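# Place the necktie fully inside the basket

## Task

Get every part of the necktie inside the basket, with the basket left upright and flat on the table.

## Robot and tools

Robot: two 6-joint arms with parallel grippers, left_arm and right_arm. Every row of numbers you send covers both arms: 14 numbers, first left_arm (waist, shoulder, elbow, wrist pitch, wrist yaw, wrist roll, opening), then right_arm in that same order. Include both arms even if only one should move.

Frame: all hand positions and orientations in results are in the scene frame. Its origin is at table-top height, midway between the nominal arm bases. +x points out over the table, +y toward left_arm, +z up. Calibrated bases: left_arm at (+0.036, +0.371, 0) m, quat_wxyz (+1.000, 0, 0, -0.009). right_arm at (+0.023, -0.269, 0) m, quat_wxyz (+1.000, 0, 0, -0.013). Printed hand poses can be a few cm off, more at long reach. end_effector_position is the point between the finger pads, about 1 cm behind the tips. The fingers point along the gripper's +z and close along its y.

Joint numbers in a row: each is an offset, not a pose. It is measured from the arm's "Joint targets" as they stood when the action began, not from the previous row. Each value lies in [-1, 1]. It is scaled by 2.224 rad for waist, shoulder and elbow, and by 8.485 rad for the three wrist joints. Sending the same offset again moves the joint further. Stated ranges (URDF signs): waist -2.618 to 3.054, shoulder 0.000 to 3.142, elbow 0.000 to 3.142, wrist pitch -1.571 to 1.571, wrist yaw -1.571 to 1.571, wrist roll -2.094 to 2.094. Wrist pitch is reversed on both arms, in what you send and in all results: a URDF angle of 1.2 shows as about -1.2. If an action asks a joint to go more than 0.059 rad beyond its range, that action is refused for both arms. Real limits can sit 0.059 rad either side. A "joint sent to its limit" line means a joint was stopped at its end.

Opening (7th and 14th numbers): absolute, not an offset. +1 is fully open, -1 closed. Values in between send the fingers to where grip_measured reads that number. Sending 0 is a real command, so to keep a gripper as it is, repeat its current command.

execute_actions(actions, cameras): actions is a list of actions. Each action is a table of up to 15 rows of 14 numbers, one row per 1/30 s step. If there are fewer rows, the last one is held for the remaining steps. An empty list just returns state and images. cameras selects images: omitted, null or ["all"] gives all; [] gives none. Names: cam_high, cam_low, cam_roll_left, cam_roll_right, cam_left_wrist, cam_right_wrist (each 896x504).

move(target, speed, blend, opening_speed, blocking, cameras): target is one 14-number row or a list of up to 15 rows. Each row gives offsets scaled as above, all counted from the same starting Joint targets. The joints travel together along smooth paths, so the gripper traces a curve, with no collision avoidance. speed is the peak rad/s of the joint with the longest travel (0.01 to 12.57, default 0.5), given once or per target. blend (rad) rounds off the corners between listed targets. opening_speed is the rate of the gripper command on the -1..+1 scale per second, at least 0.2. Use a low value to close gently. blocking=false returns after about 0.5 s while the move continues. The result adds a "move:" line: done, off_target, moving, held or fault, plus limits=held if steps were withheld. A move always lasts at least 0.5 s; one longer than 10 s stops short.

wait(seconds 0 to 10): lets time pass with the last commands held. stop(): brakes a running move. zoom_image(camera, region [x0, y0, x1, y1] in pixels, at most 504x504): gives a closer view of that camera's latest image. read_manual(section="licences"): licence text only. finished_scene(scene): give the current scene number; it ends the scene and cannot be undone, so call it only when the tie is fully inside and the basket is standing flat.

Result lines: Joint positions and Joint velocities give one block per arm, in joint order (rad, rad/s), plus the pad gap in m (0.094 when fully open). "Joint targets" is the base for your next offsets. grip_measured is the finger opening on the command scale; it reads a little wide when empty. grip_effort_nm is the gripper motor effort; negative means closing, and it is not the pad force. Joint torques follow joint order, include the arm's own weight, and the first three wrap at ±28 N m. "joint command not followed" means the clearance check changed some targets. The Motor temperatures line and MOTOR HOT appear at 75 °C. At 90 °C an over-temperature fault folds that arm and leaves it idle for the rest of the scene. At 100 °C it goes limp.

Motion details: joint speed is limited, and each target stays within 0.339 rad (big joints) or 2.2 rad (wrist) of the measured angle. Targets that would move the gripper more than 200 mm from its current place are scaled back. If an arm is pressing on something or gets dragged, send offsets that bring the targets back past the measured positions.

Avoid: dropping the tie or releasing it while it is moving; knocking the basket over or off the table; anything ending up off the table; fast impacts and hard pushes; the two arms hitting or pinching each other, which can end the scene; and holding loads or stretched poses for long, which heats the motors. A loose object may now and then get a brief push from outside.

Each tool is called after ">>>" in YAML: its name, and indented under it one key for each argument.

## Session

>>> execute_actions:
  actions: []

Scene clock: 0.00 s.
left_arm: end_effector_position=(+0.2973, +0.3213, +0.3147) grip_measured=+1.000 grip_effort_nm=n/a end_effector_quat_wxyz=(+0.553, -0.057, +0.824, -0.106) | right_arm: end_effector_position=(+0.3109, -0.2410, +0.3365) grip_measured=+1.000 grip_effort_nm=n/a end_effector_quat_wxyz=(+0.594, +0.078, +0.800, +0.004)
Joint positions: left_arm=[-0.289 0.68 0.942 0.643 -0.174 -0.328 0.094] | right_arm=[0.373 0.776 0.977 0.528 0.417 0.24 0.094]
Joint velocities: within noise
Joint torques (N m): no reading
Motor temperatures (°C): left_arm=[21 29 29 27 20 24 22] | right_arm=[24 26 27 26 26 23 21]
Heat: left arm: 29 °C; right arm: 27 °C.
Joint targets: left_arm=[-0.289 0.674 0.956 0.627 -0.177 -0.325] | right_arm=[0.373 0.769 0.987 0.525 0.419 0.240]
Tool commands: left_gripper/opening=+1.0 right_gripper/opening=+1.0

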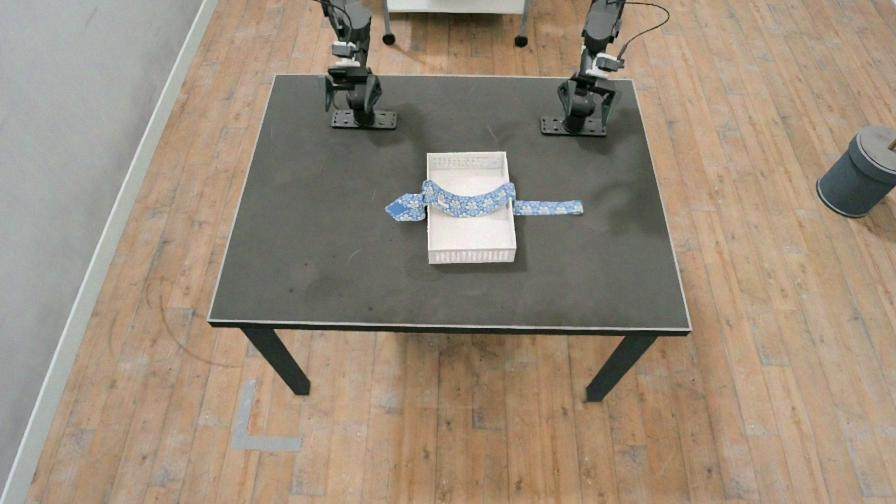

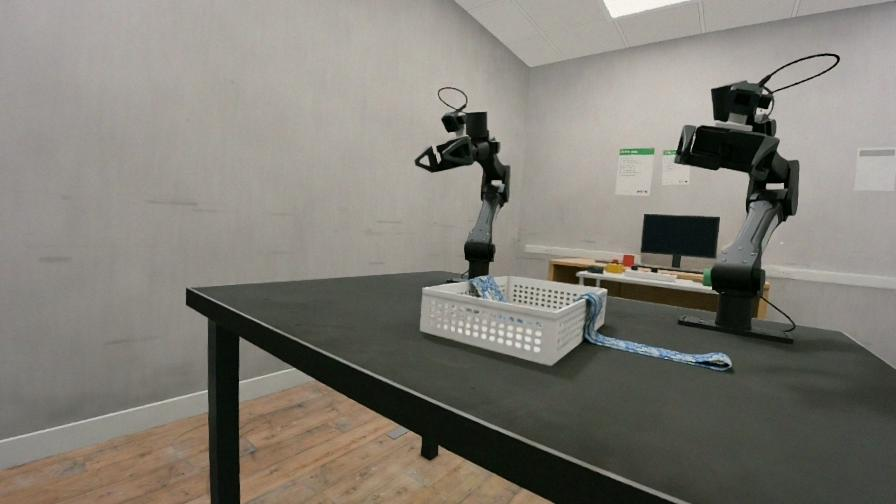

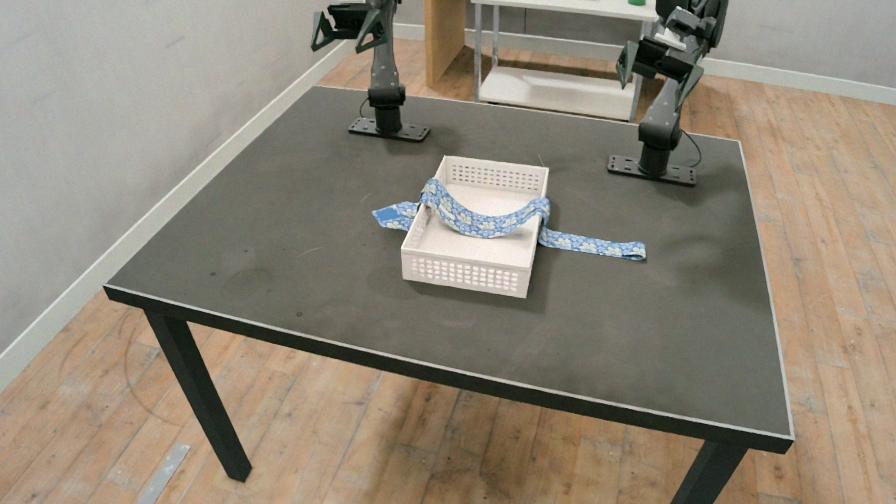

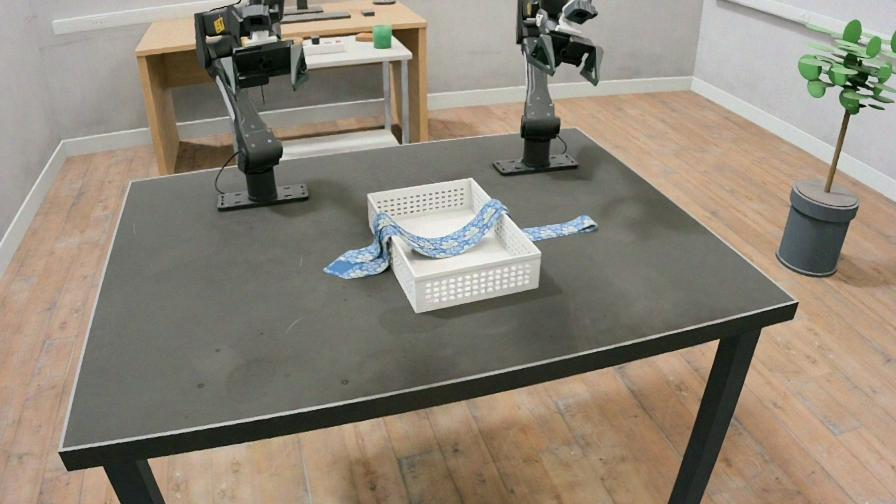

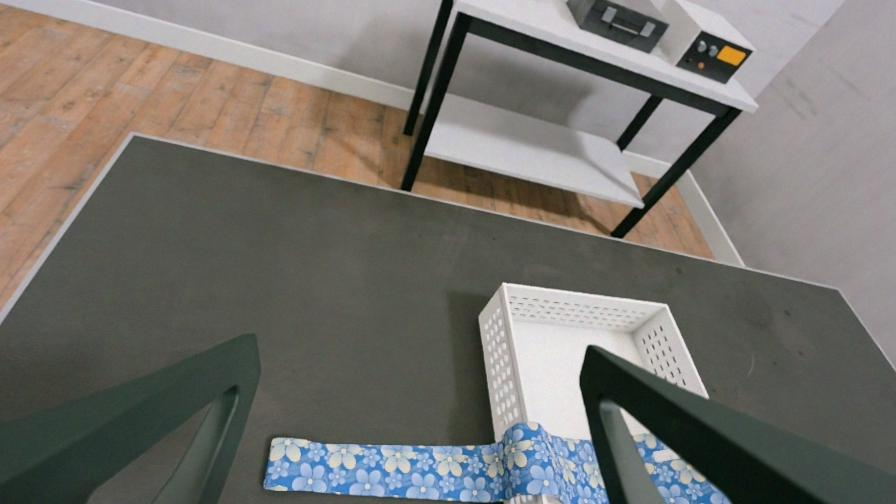

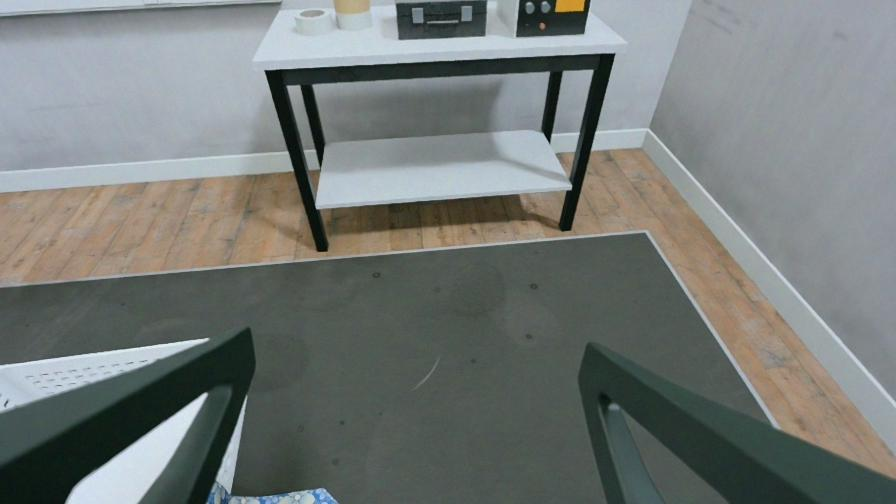

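>>> move:
  target: [0.0832,0.4514,0.1938,0.077,0.0209,-0.1609,1,0.0103,0.4582,0.2379,0.0912,-0.0494,0.2004,1]
  speed: 1.0

Scene clock: 14.10 s.
left_arm: end_effector_position=(+0.3307, +0.3345, +0.1118) grip_measured=+1.000 grip_effort_nm=-0.037 end_effector_quat_wxyz=(+0.002, +0.701, -0.713, -0.005) | right_arm: end_effector_position=(+0.3276, -0.1531, +0.1169) grip_measured=+1.000 grip_effort_nm=-0.022 end_effector_quat_wxyz=(+0.002, +0.707, +0.707, +0.002)
Joint positions: left_arm=[-0.109 1.678 1.355 1.258 -0.002 -1.68 0.094] | right_arm=[0.389 1.773 1.486 1.278 0.003 1.933 0.094]
Joint torques (N m): left_arm=[0.53 -7.2 8.46 0.07 0.04 -0.12] | right_arm=[0.69 -7.72 9.57 -0.17 -0.05 0.08]
Heat: left arm: 31 °C; right arm: 30 °C.
Joint targets: left_arm=[-0.104 1.678 1.387 1.281 0.000 -1.690] | right_arm=[0.396 1.788 1.517 1.299 0.000 1.940]
move: done

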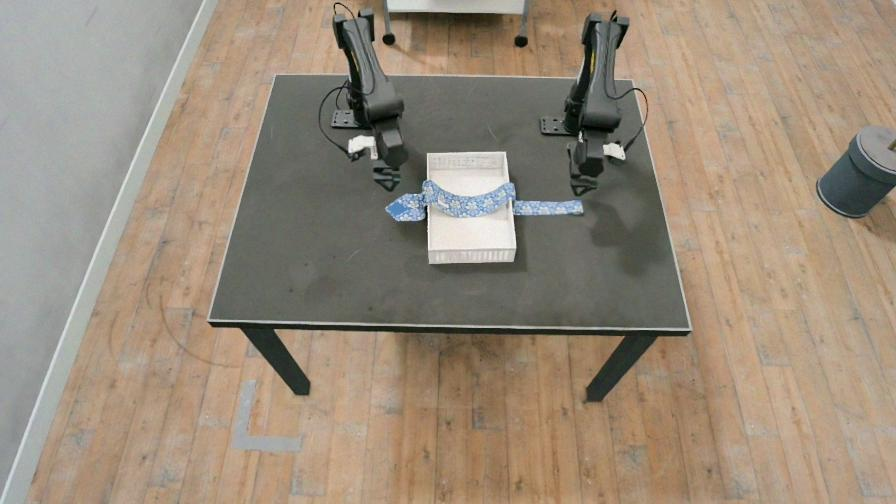

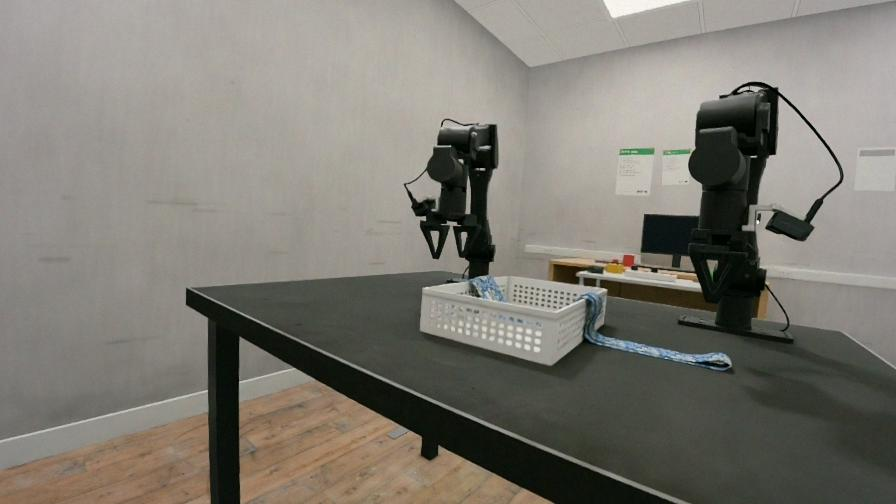

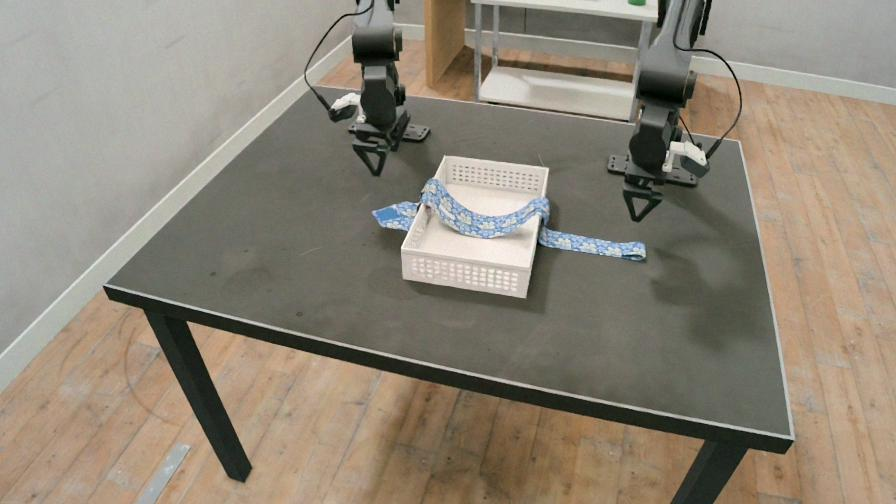

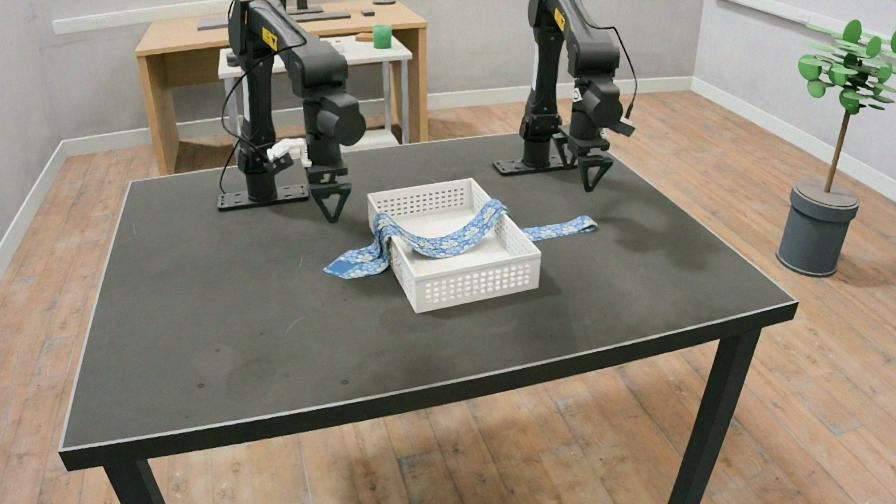

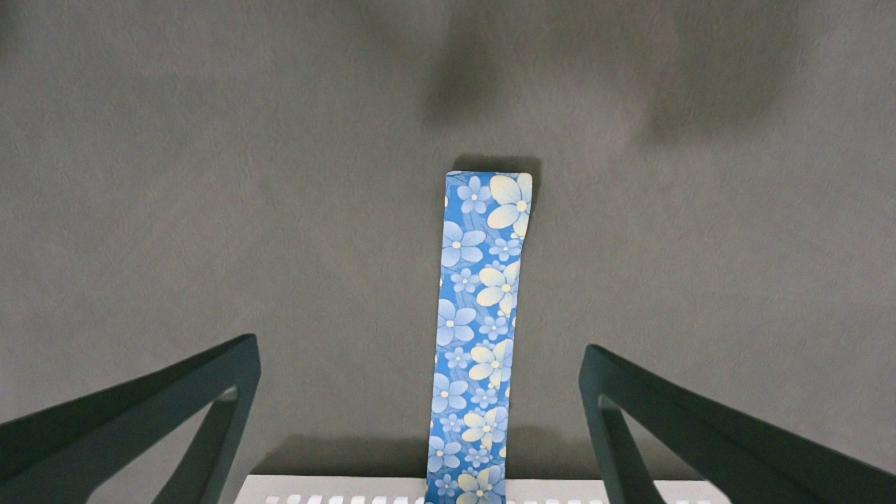

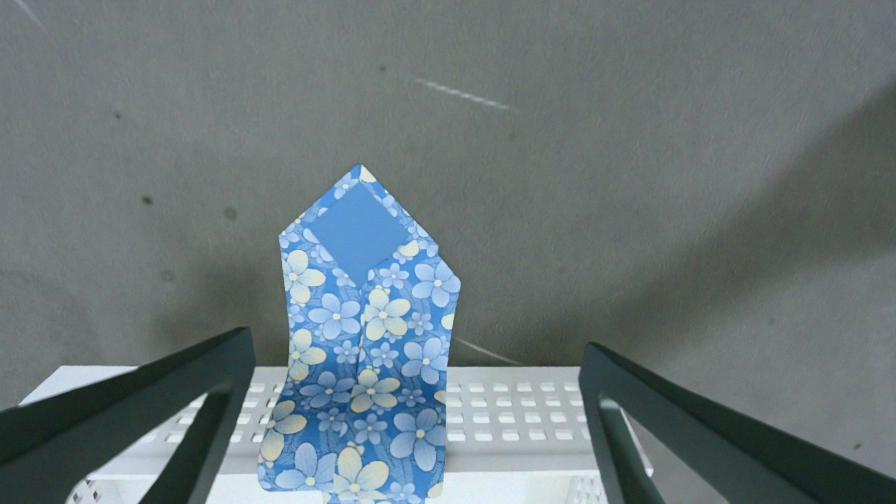

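>>> move:
  target: [0.0049,0.0814,-0.0814,-0.0428,0,0.0012,1,-0.0148,0.0854,-0.0661,-0.0396,0,-0.0038,1]
  speed: 0.25

Scene clock: 21.40 s.
left_arm: end_effector_position=(+0.3599, +0.3340, +0.0253) grip_measured=+1.000 grip_effort_nm=-0.032 end_effector_quat_wxyz=(-0.001, +0.705, -0.710, -0.001) | right_arm: end_effector_position=(+0.3662, -0.1462, +0.0322) grip_measured=+1.000 grip_effort_nm=-0.022 end_effector_quat_wxyz=(+0.007, +0.707, +0.707, +0.013)
Joint positions: left_arm=[-0.099 1.854 1.214 0.93 -0.002 -1.68 0.094] | right_arm=[0.369 1.957 1.383 0.967 0.002 1.913 0.094]
Joint torques (N m): left_arm=[0.61 -8.05 4.75 -0.23 0.03 -0.01] | right_arm=[-0.65 -8.68 5.44 -0.5 -0.04 -0.05]
Heat: left arm: 32 °C; right arm: 31 °C.
Joint targets: left_arm=[-0.093 1.859 1.206 0.918 0.000 -1.680] | right_arm=[0.363 1.978 1.370 0.963 0.000 1.908]
move: done

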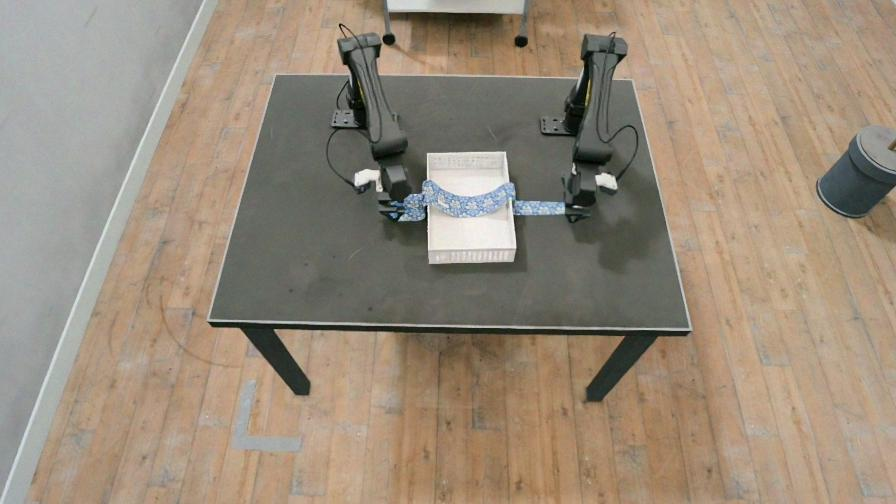

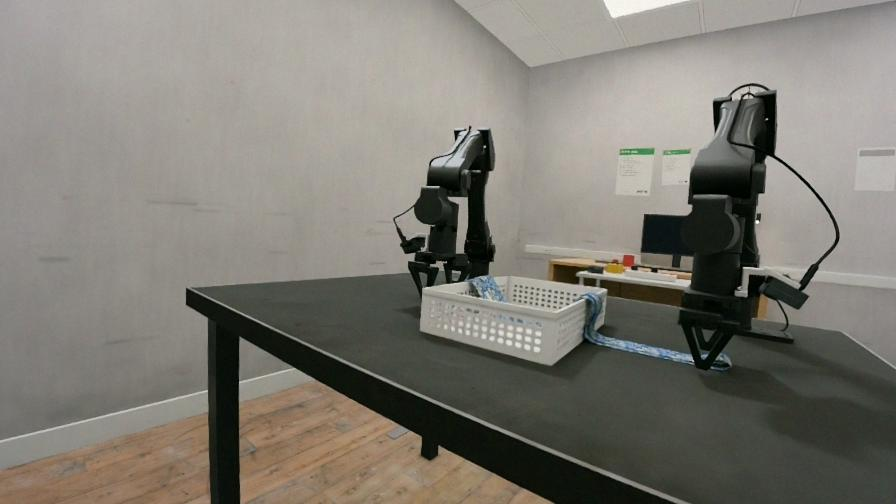

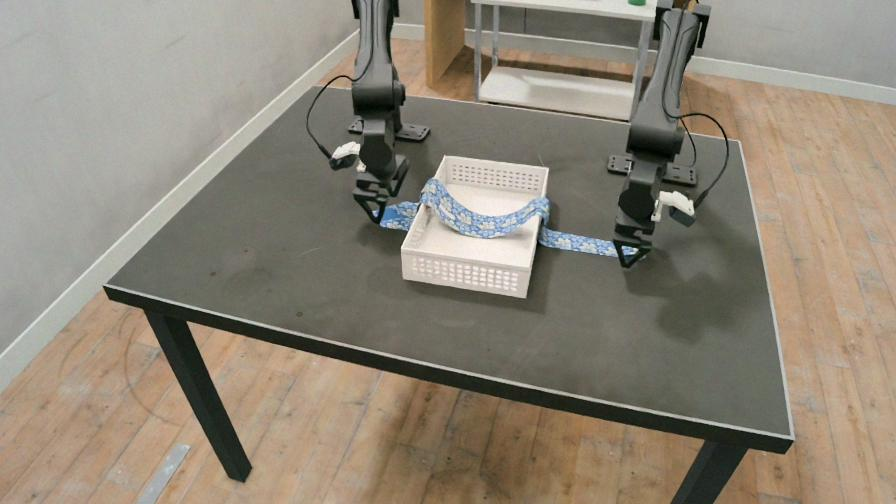

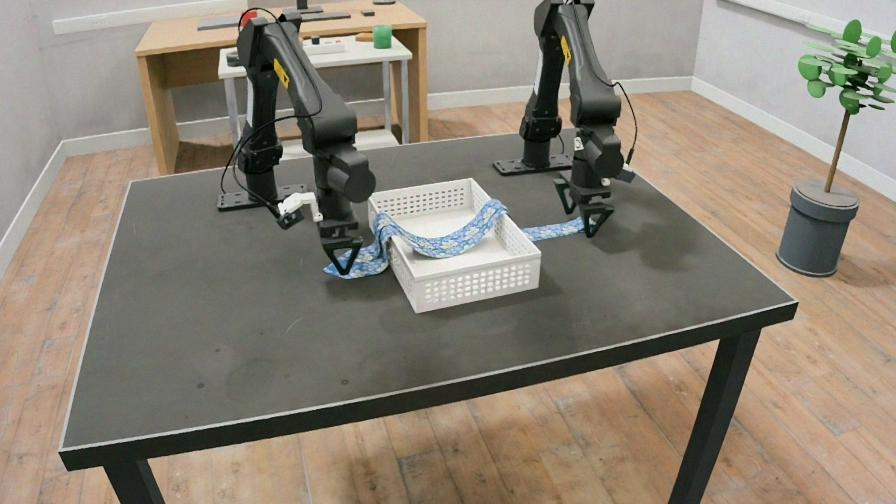

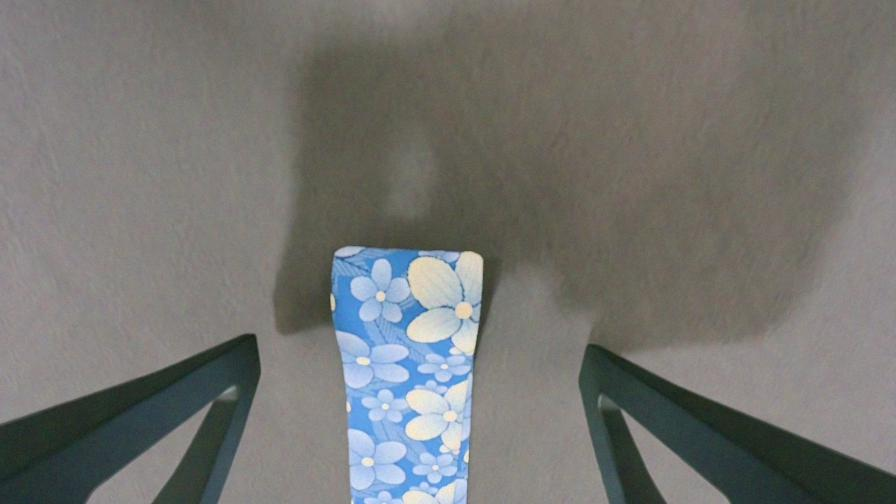

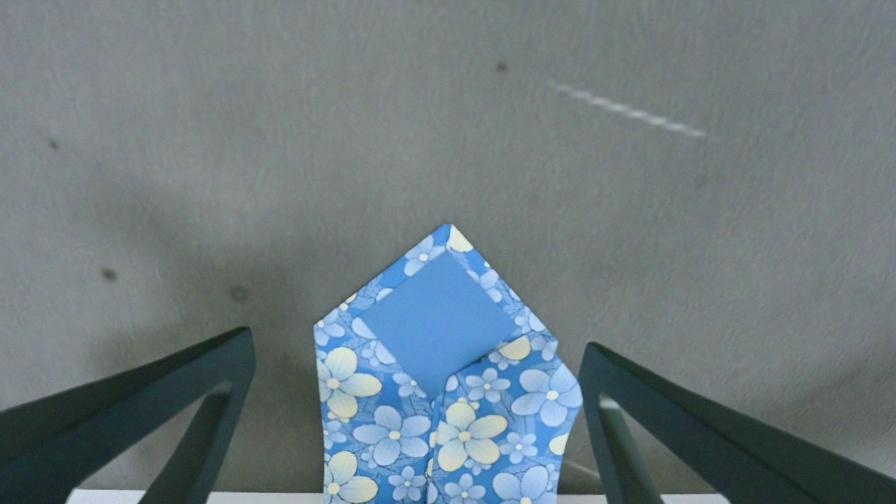

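>>> move:
  target: [0,0.009,-0.0135,-0.0059,0,0,1,-0.0095,-0.001,-0.0378,-0.0097,0,-0.0025,1]
  speed: 0.15
  cameras: ["cam_left_wrist","cam_right_wrist","cam_low"]

Scene clock: 24.63 s.
left_arm: end_effector_position=(+0.3602, +0.3339, +0.0189) grip_measured=+1.000 grip_effort_nm=-0.037 end_effector_quat_wxyz=(-0.002, +0.705, -0.710, +0.001) | right_arm: end_effector_position=(+0.3600, -0.1560, +0.0138) grip_measured=+1.000 grip_effort_nm=-0.027 end_effector_quat_wxyz=(+0.005, +0.707, +0.707, +0.009)
Joint positions: left_arm=[-0.099 1.862 1.196 0.902 -0.002 -1.68 0.094] | right_arm=[0.348 1.957 1.305 0.897 0.001 1.893 0.094]
Joint torques (N m): left_arm=[0.62 -7.08 3.73 -0.48 0.03 -0.02] | right_arm=[-0.65 -8.69 4.74 -0.61 0 -0.06]
Heat: left arm: 32 °C; right arm: 30 °C.
Joint targets: left_arm=[-0.093 1.879 1.176 0.867 0.000 -1.680] | right_arm=[0.342 1.976 1.286 0.880 0.000 1.887]
move: done
Images, in order (width x height): cam_low 896x504, cam_left_wrist 896x504, cam_right_wrist 896x504.

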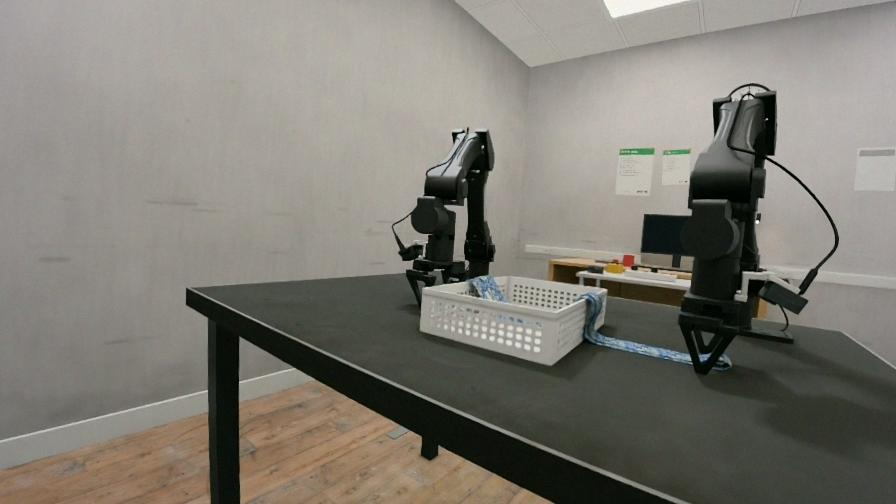

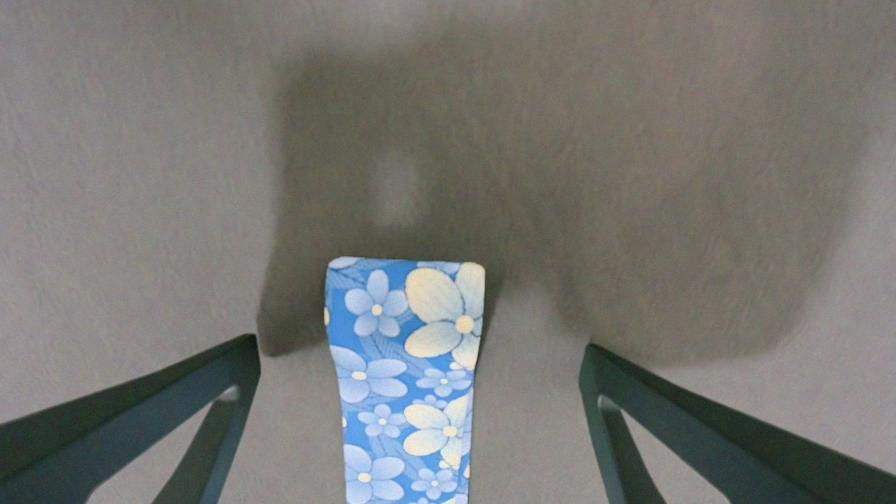

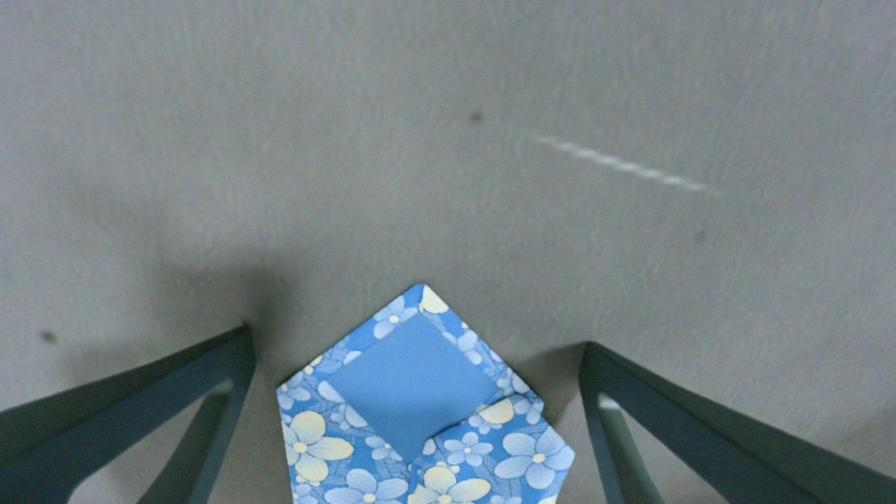

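>>> move:
  target:
    - [0,0.0055,-0.009,-0.0035,0,0,1,0.0081,0,-0.0081,-0.0021,0,0.002,1]
    - [0,0.0055,-0.009,-0.0035,0,0,-1,0.0081,0,-0.0081,-0.0021,0,0.002,-1]
  speed: 0.15
  opening_speed: 1.0

Scene clock: 28.90 s.
left_arm: end_effector_position=(+0.3685, +0.3329, +0.0171) grip_measured=-0.861 grip_effort_nm=-0.989 end_effector_quat_wxyz=(-0.014, +0.704, -0.710, +0.016) | right_arm: end_effector_position=(+0.3601, -0.1535, +0.0130) grip_measured=-0.951 grip_effort_nm=-1.048 end_effector_quat_wxyz=(+0.005, +0.707, +0.707, +0.012)
Joint positions: left_arm=[-0.099 1.86 1.184 0.852 -0.002 -1.68 0.007] | right_arm=[0.353 1.957 1.301 0.888 -0.002 1.899 0.002]
Joint torques (N m): left_arm=[0.62 -5.91 3.1 -0.33 0.03 -0.01] | right_arm=[0.65 -8.61 3.48 -0.72 0 0.04]
Heat: left arm: 31 °C; right arm: 30 °C.
Joint targets: left_arm=[-0.093 1.891 1.156 0.838 0.000 -1.680] | right_arm=[0.360 1.976 1.267 0.863 0.000 1.904]
move: done; target 2's new numbers were sent with left_arm's wrist pitch 0.056 rad from that target

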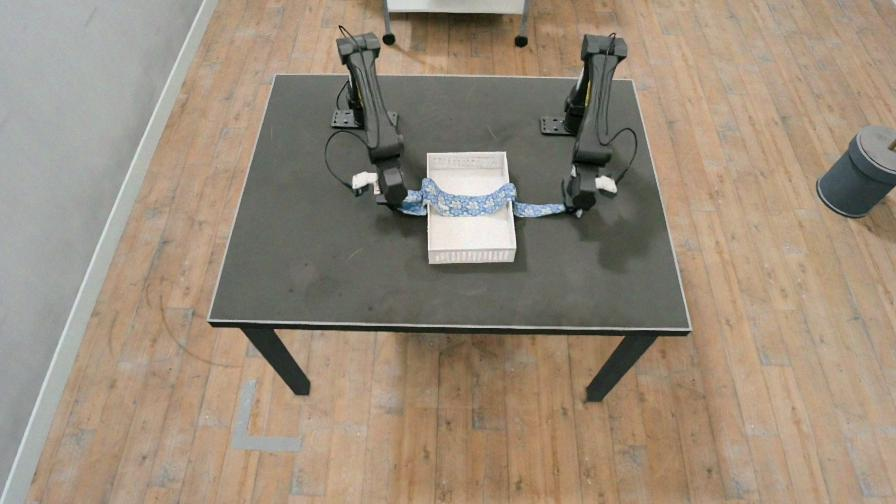

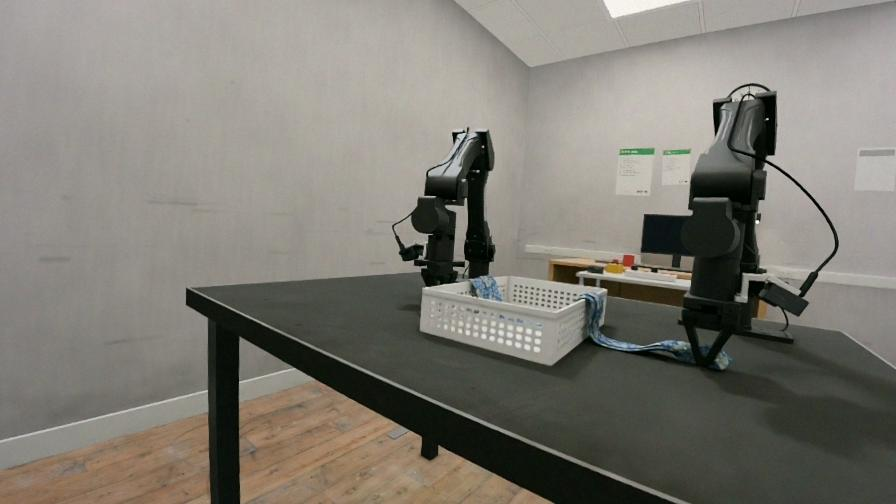

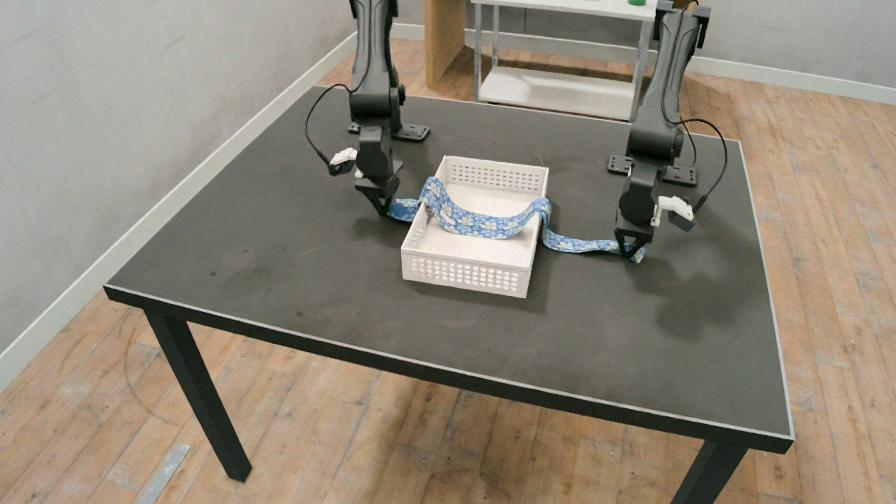

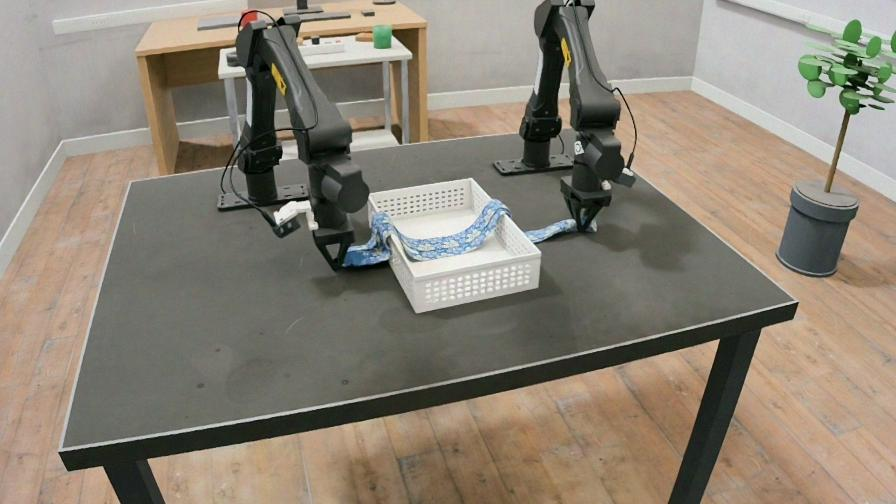

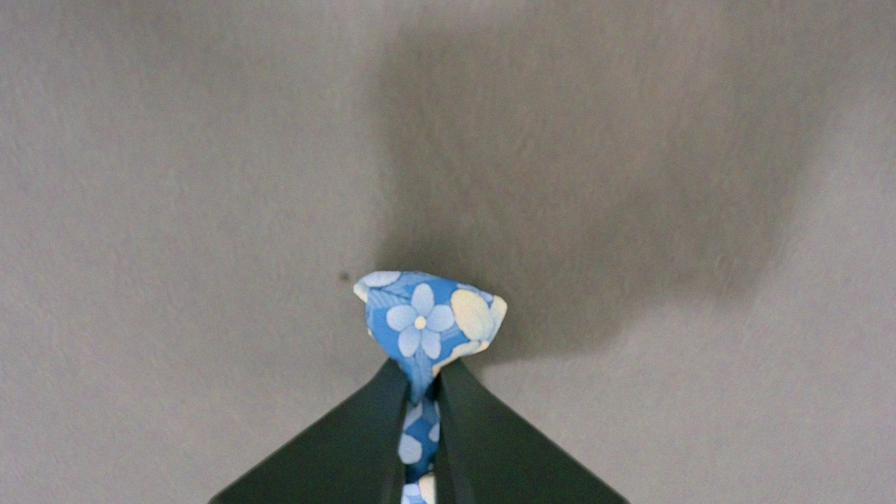

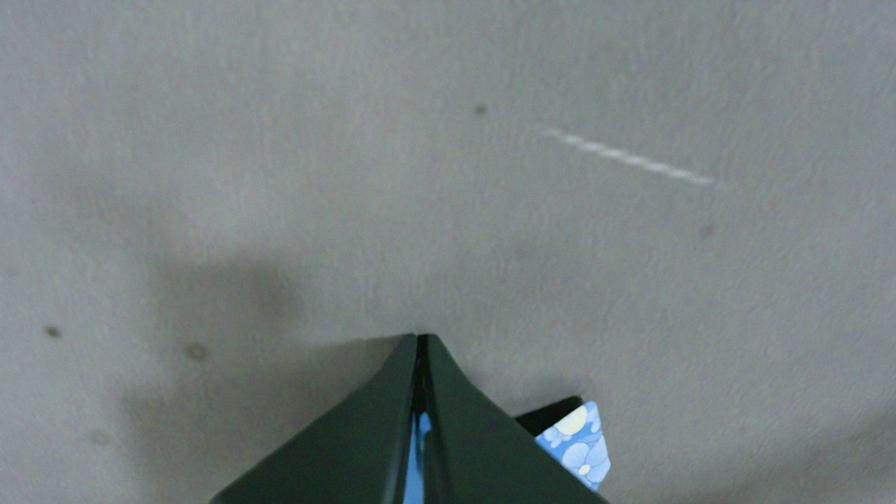

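>>> move:
  target: [0,0,0,0,0,0,-1,0,0,0,0,0,0,1]
  opening_speed: 1.5
  cameras: ["cam_right_wrist"]

Scene clock: 32.57 s.
left_arm: end_effector_position=(+0.3686, +0.3329, +0.0171) grip_measured=-0.867 grip_effort_nm=-1.053 end_effector_quat_wxyz=(-0.014, +0.704, -0.709, +0.017) | right_arm: end_effector_position=(+0.3926, -0.1491, +0.0197) grip_measured=+0.997 grip_effort_nm=0.159 end_effector_quat_wxyz=(+0.050, +0.705, +0.704, +0.064)
Joint positions: left_arm=[-0.099 1.86 1.184 0.852 -0.002 -1.68 0.006] | right_arm=[0.353 1.949 1.306 0.768 0.033 1.897 0.094]
Joint torques (N m): left_arm=[0.62 -5.93 3.12 -0.34 0.03 -0.01] | right_arm=[0.65 -8.35 3.4 0.29 -0.37 0.06]
Heat: left arm: 31 °C; right arm: 29 °C.
Joint targets: left_arm=[-0.093 1.891 1.156 0.838 0.000 -1.680] | right_arm=[0.360 1.976 1.267 0.863 0.000 1.903]
move: off_target (right_arm); right_arm: the wrist pitch is farthest, 0.095 rad from its target
Images, in order (width x height): cam_right_wrist 896x504.

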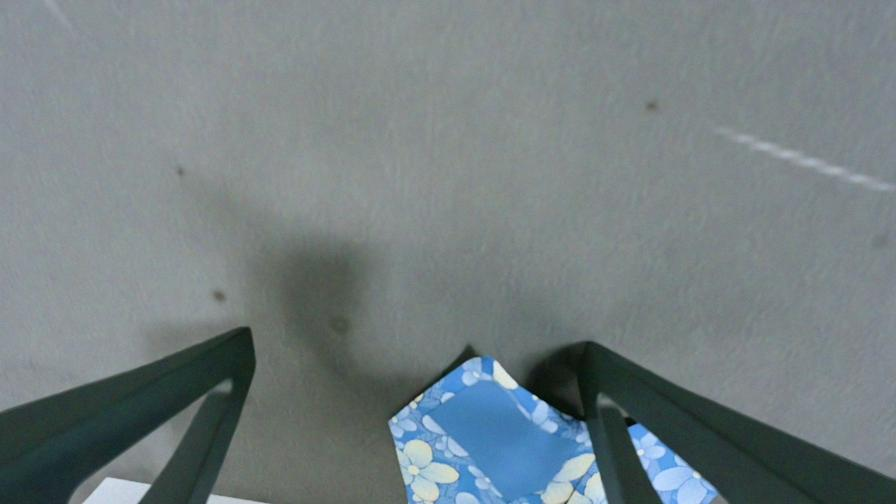

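>>> move:
  target:
    - [0,0,0,0,0,0,-1,0,-0.003,0.0931,0.0251,0,0,1]
    - [0,0,0,0,0,0,-1,0.0315,-0.003,0.0931,0.0251,0,0.0085,1]
  speed: 0.4
  cameras: ["cam_right_wrist","cam_roll_right"]

Scene clock: 35.60 s.
left_arm: end_effector_position=(+0.3686, +0.3329, +0.0171) grip_measured=-0.867 grip_effort_nm=-1.062 end_effector_quat_wxyz=(-0.014, +0.704, -0.709, +0.017) | right_arm: end_effector_position=(+0.3577, -0.1234, +0.0503) grip_measured=+0.998 grip_effort_nm=0.100 end_effector_quat_wxyz=(+0.002, +0.704, +0.710, +0.007)
Joint positions: left_arm=[-0.099 1.86 1.184 0.852 -0.002 -1.68 0.006] | right_arm=[0.434 1.951 1.451 1.055 -0.002 1.969 0.094]
Joint torques (N m): left_arm=[0.61 -5.93 3.11 -0.34 0.03 -0.01] | right_arm=[-0.39 -9.09 8.73 -0.16 0.01 0.06]
Heat: left arm: 31 °C; right arm: 29 °C.
Joint targets: left_arm=[-0.093 1.891 1.156 0.838 0.000 -1.680] | right_arm=[0.430 1.969 1.475 1.076 0.000 1.976]
move: done
Images, in order (width x height): cam_roll_right 896x504, cam_right_wrist 896x504.

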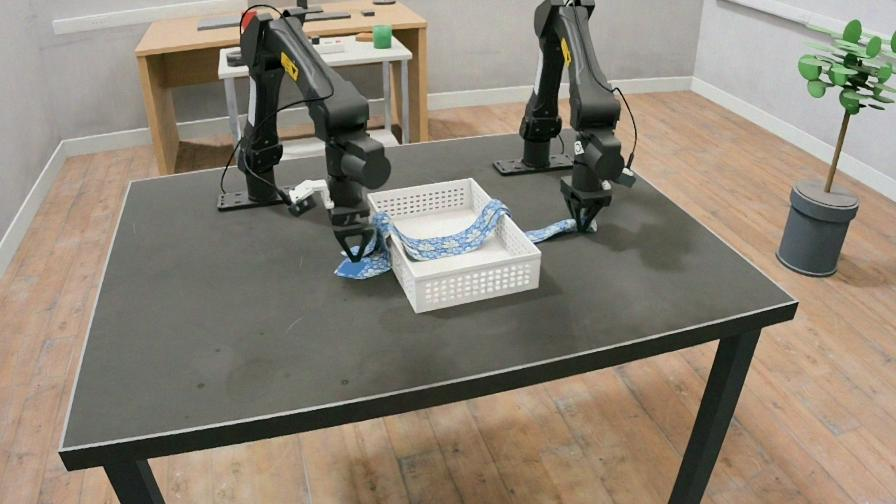

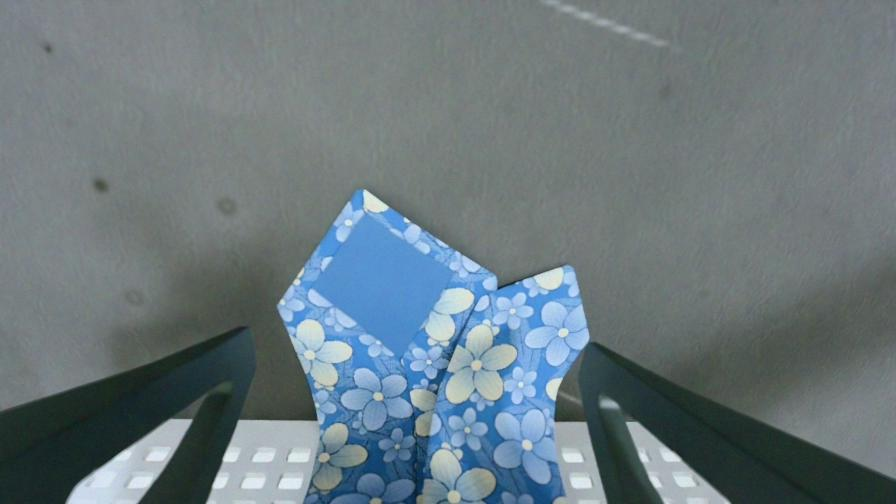

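>>> move:
  target: [0,0,0,0,0,0,-1,-0.0153,0.0288,-0.0202,-0.0128,0,-0.0041,1]
  speed: 0.12
  cameras: ["cam_right_wrist"]

Scene clock: 39.27 s.
left_arm: end_effector_position=(+0.3686, +0.3329, +0.0171) grip_measured=-0.867 grip_effort_nm=-1.062 end_effector_quat_wxyz=(-0.014, +0.704, -0.709, +0.017) | right_arm: end_effector_position=(+0.3755, -0.1288, +0.0293) grip_measured=+0.998 grip_effort_nm=0.095 end_effector_quat_wxyz=(+0.006, +0.707, +0.707, +0.017)
Joint positions: left_arm=[-0.099 1.86 1.184 0.852 -0.002 -1.68 0.006] | right_arm=[0.402 2.008 1.444 0.971 -0.002 1.946 0.094]
Joint torques (N m): left_arm=[0.62 -5.93 3.11 -0.35 0.03 -0.01] | right_arm=[-0.64 -8.92 5.23 -0.48 0.01 -0.07]
Heat: left arm: 31 °C; right arm: 30 °C.
Joint targets: left_arm=[-0.093 1.891 1.156 0.838 0.000 -1.680] | right_arm=[0.396 2.033 1.430 0.967 0.000 1.941]
move: done
Images, in order (width x height): cam_right_wrist 896x504.

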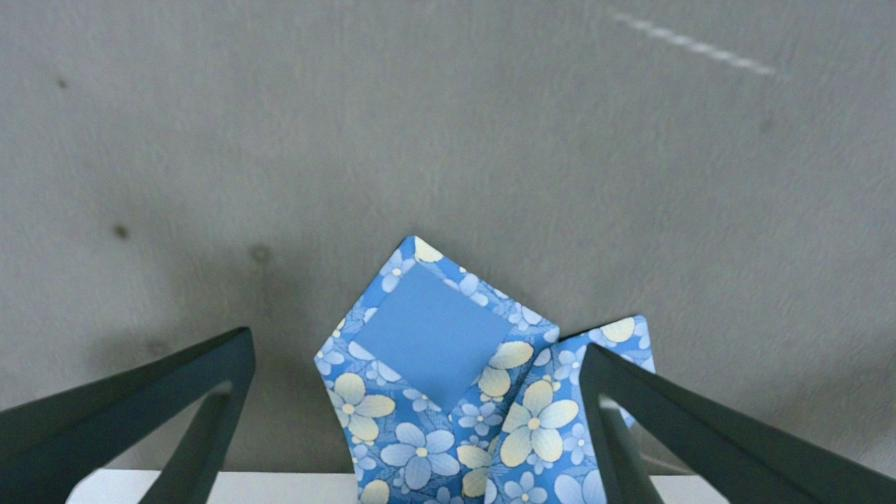

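>>> move:
  target:
    - [0,0,0,0,0,0,-1,0,-0.0079,-0.0402,-0.0085,0,0,1]
    - [0,0,0,0,0,0,-1,0,-0.0079,-0.0402,-0.0085,0,0,-0.2]
  speed: 0.12
  opening_speed: 1.0
  cameras: ["cam_right_wrist"]

Scene clock: 43.43 s.
left_arm: end_effector_position=(+0.3686, +0.3329, +0.0171) grip_measured=-0.867 grip_effort_nm=-1.062 end_effector_quat_wxyz=(-0.014, +0.704, -0.709, +0.017) | right_arm: end_effector_position=(+0.3580, -0.1329, +0.0139) grip_measured=-0.197 grip_effort_nm=-0.154 end_effector_quat_wxyz=(-0.011, +0.707, +0.707, +0.000)
Joint positions: left_arm=[-0.099 1.86 1.184 0.852 -0.002 -1.68 0.006] | right_arm=[0.4 2.005 1.375 0.95 -0.02 1.946 0.038]
Joint torques (N m): left_arm=[0.61 -5.94 3.12 -0.34 0.03 -0.01] | right_arm=[-0.51 -9.87 3.32 -0.95 0.21 -0.04]
Heat: left arm: 32 °C; right arm: 30 °C.
Joint targets: left_arm=[-0.093 1.891 1.156 0.838 0.000 -1.680] | right_arm=[0.396 2.016 1.340 0.895 0.000 1.941]
move: off_target (right_arm); target 2's new numbers were sent with right_arm's elbow 0.041 rad from that target; right_arm: the wrist pitch is farthest, 0.056 rad from its target
Images, in order (width x height): cam_right_wrist 896x504.

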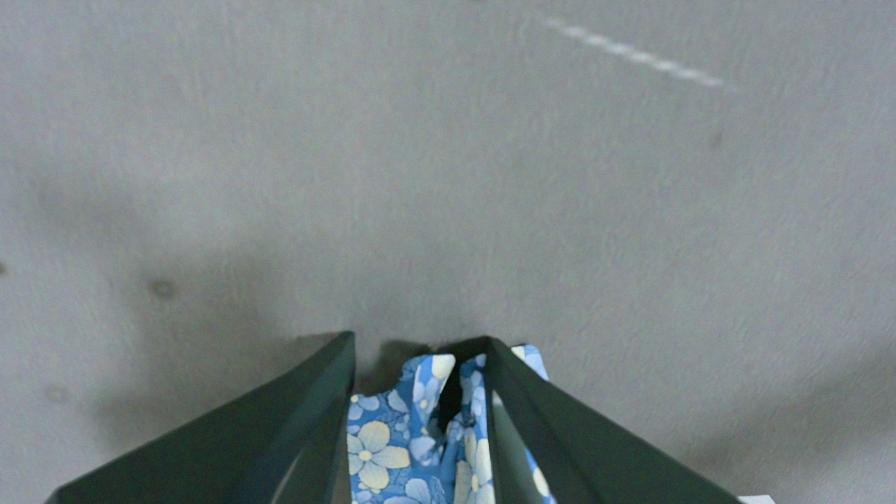

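>>> move:
  target:
    - [0,0,0,0,0,0,-1,0.021,0,0.004,0.001,0,0.0055,-0.2]
    - [0,0,0,0,0,0,-1,0.021,0,0.004,0.001,0,0.0055,-1]
  speed: 0.1
  opening_speed: 0.8
  cameras: ["cam_right_wrist","cam_roll_right"]

Scene clock: 46.60 s.
left_arm: end_effector_position=(+0.3686, +0.3329, +0.0171) grip_measured=-0.867 grip_effort_nm=-1.062 end_effector_quat_wxyz=(-0.014, +0.704, -0.709, +0.017) | right_arm: end_effector_position=(+0.3536, -0.1259, +0.0143) grip_measured=-0.937 grip_effort_nm=-0.989 end_effector_quat_wxyz=(+0.000, +0.707, +0.707, -0.007)
Joint positions: left_arm=[-0.099 1.86 1.184 0.852 -0.002 -1.68 0.006] | right_arm=[0.435 2.004 1.375 0.956 0.005 1.98 0.003]
Joint torques (N m): left_arm=[0.61 -5.91 3.1 -0.34 0.03 -0.01] | right_arm=[0.75 -9.78 4.11 -0.93 -0.06 0.07]
Heat: left arm: 32 °C; right arm: 30 °C.
Joint targets: left_arm=[-0.093 1.891 1.156 0.838 0.000 -1.680] | right_arm=[0.442 2.016 1.349 0.903 0.000 1.987]
move: off_target (right_arm); target 2's new numbers were sent with right_arm's wrist pitch 0.048 rad from that target; right_arm: the wrist pitch is farthest, 0.053 rad from its target
Images, in order (width x height): cam_roll_right 896x504, cam_right_wrist 896x504.

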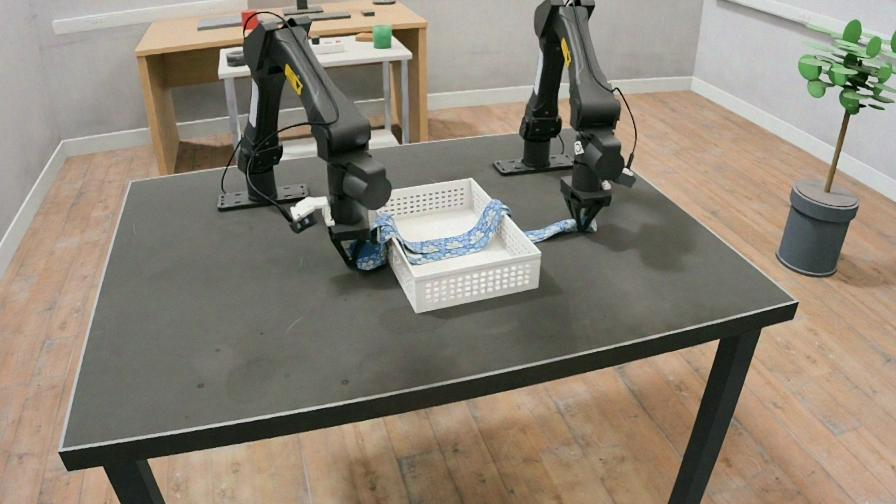

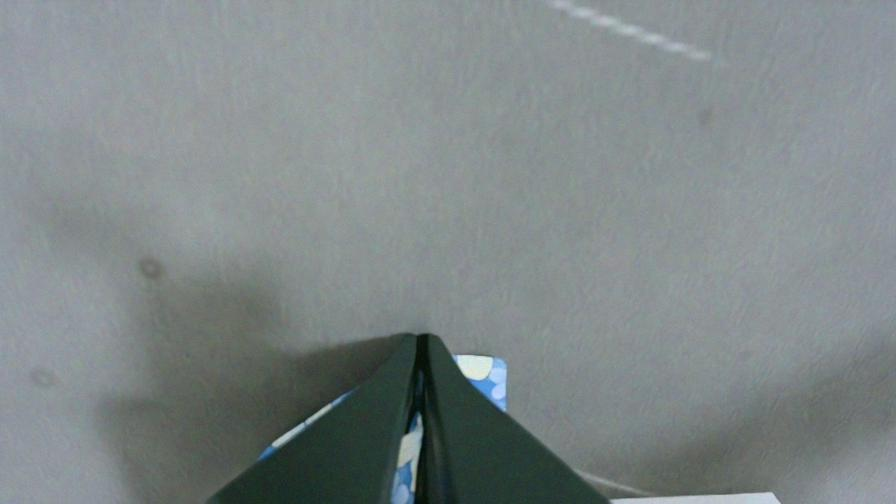

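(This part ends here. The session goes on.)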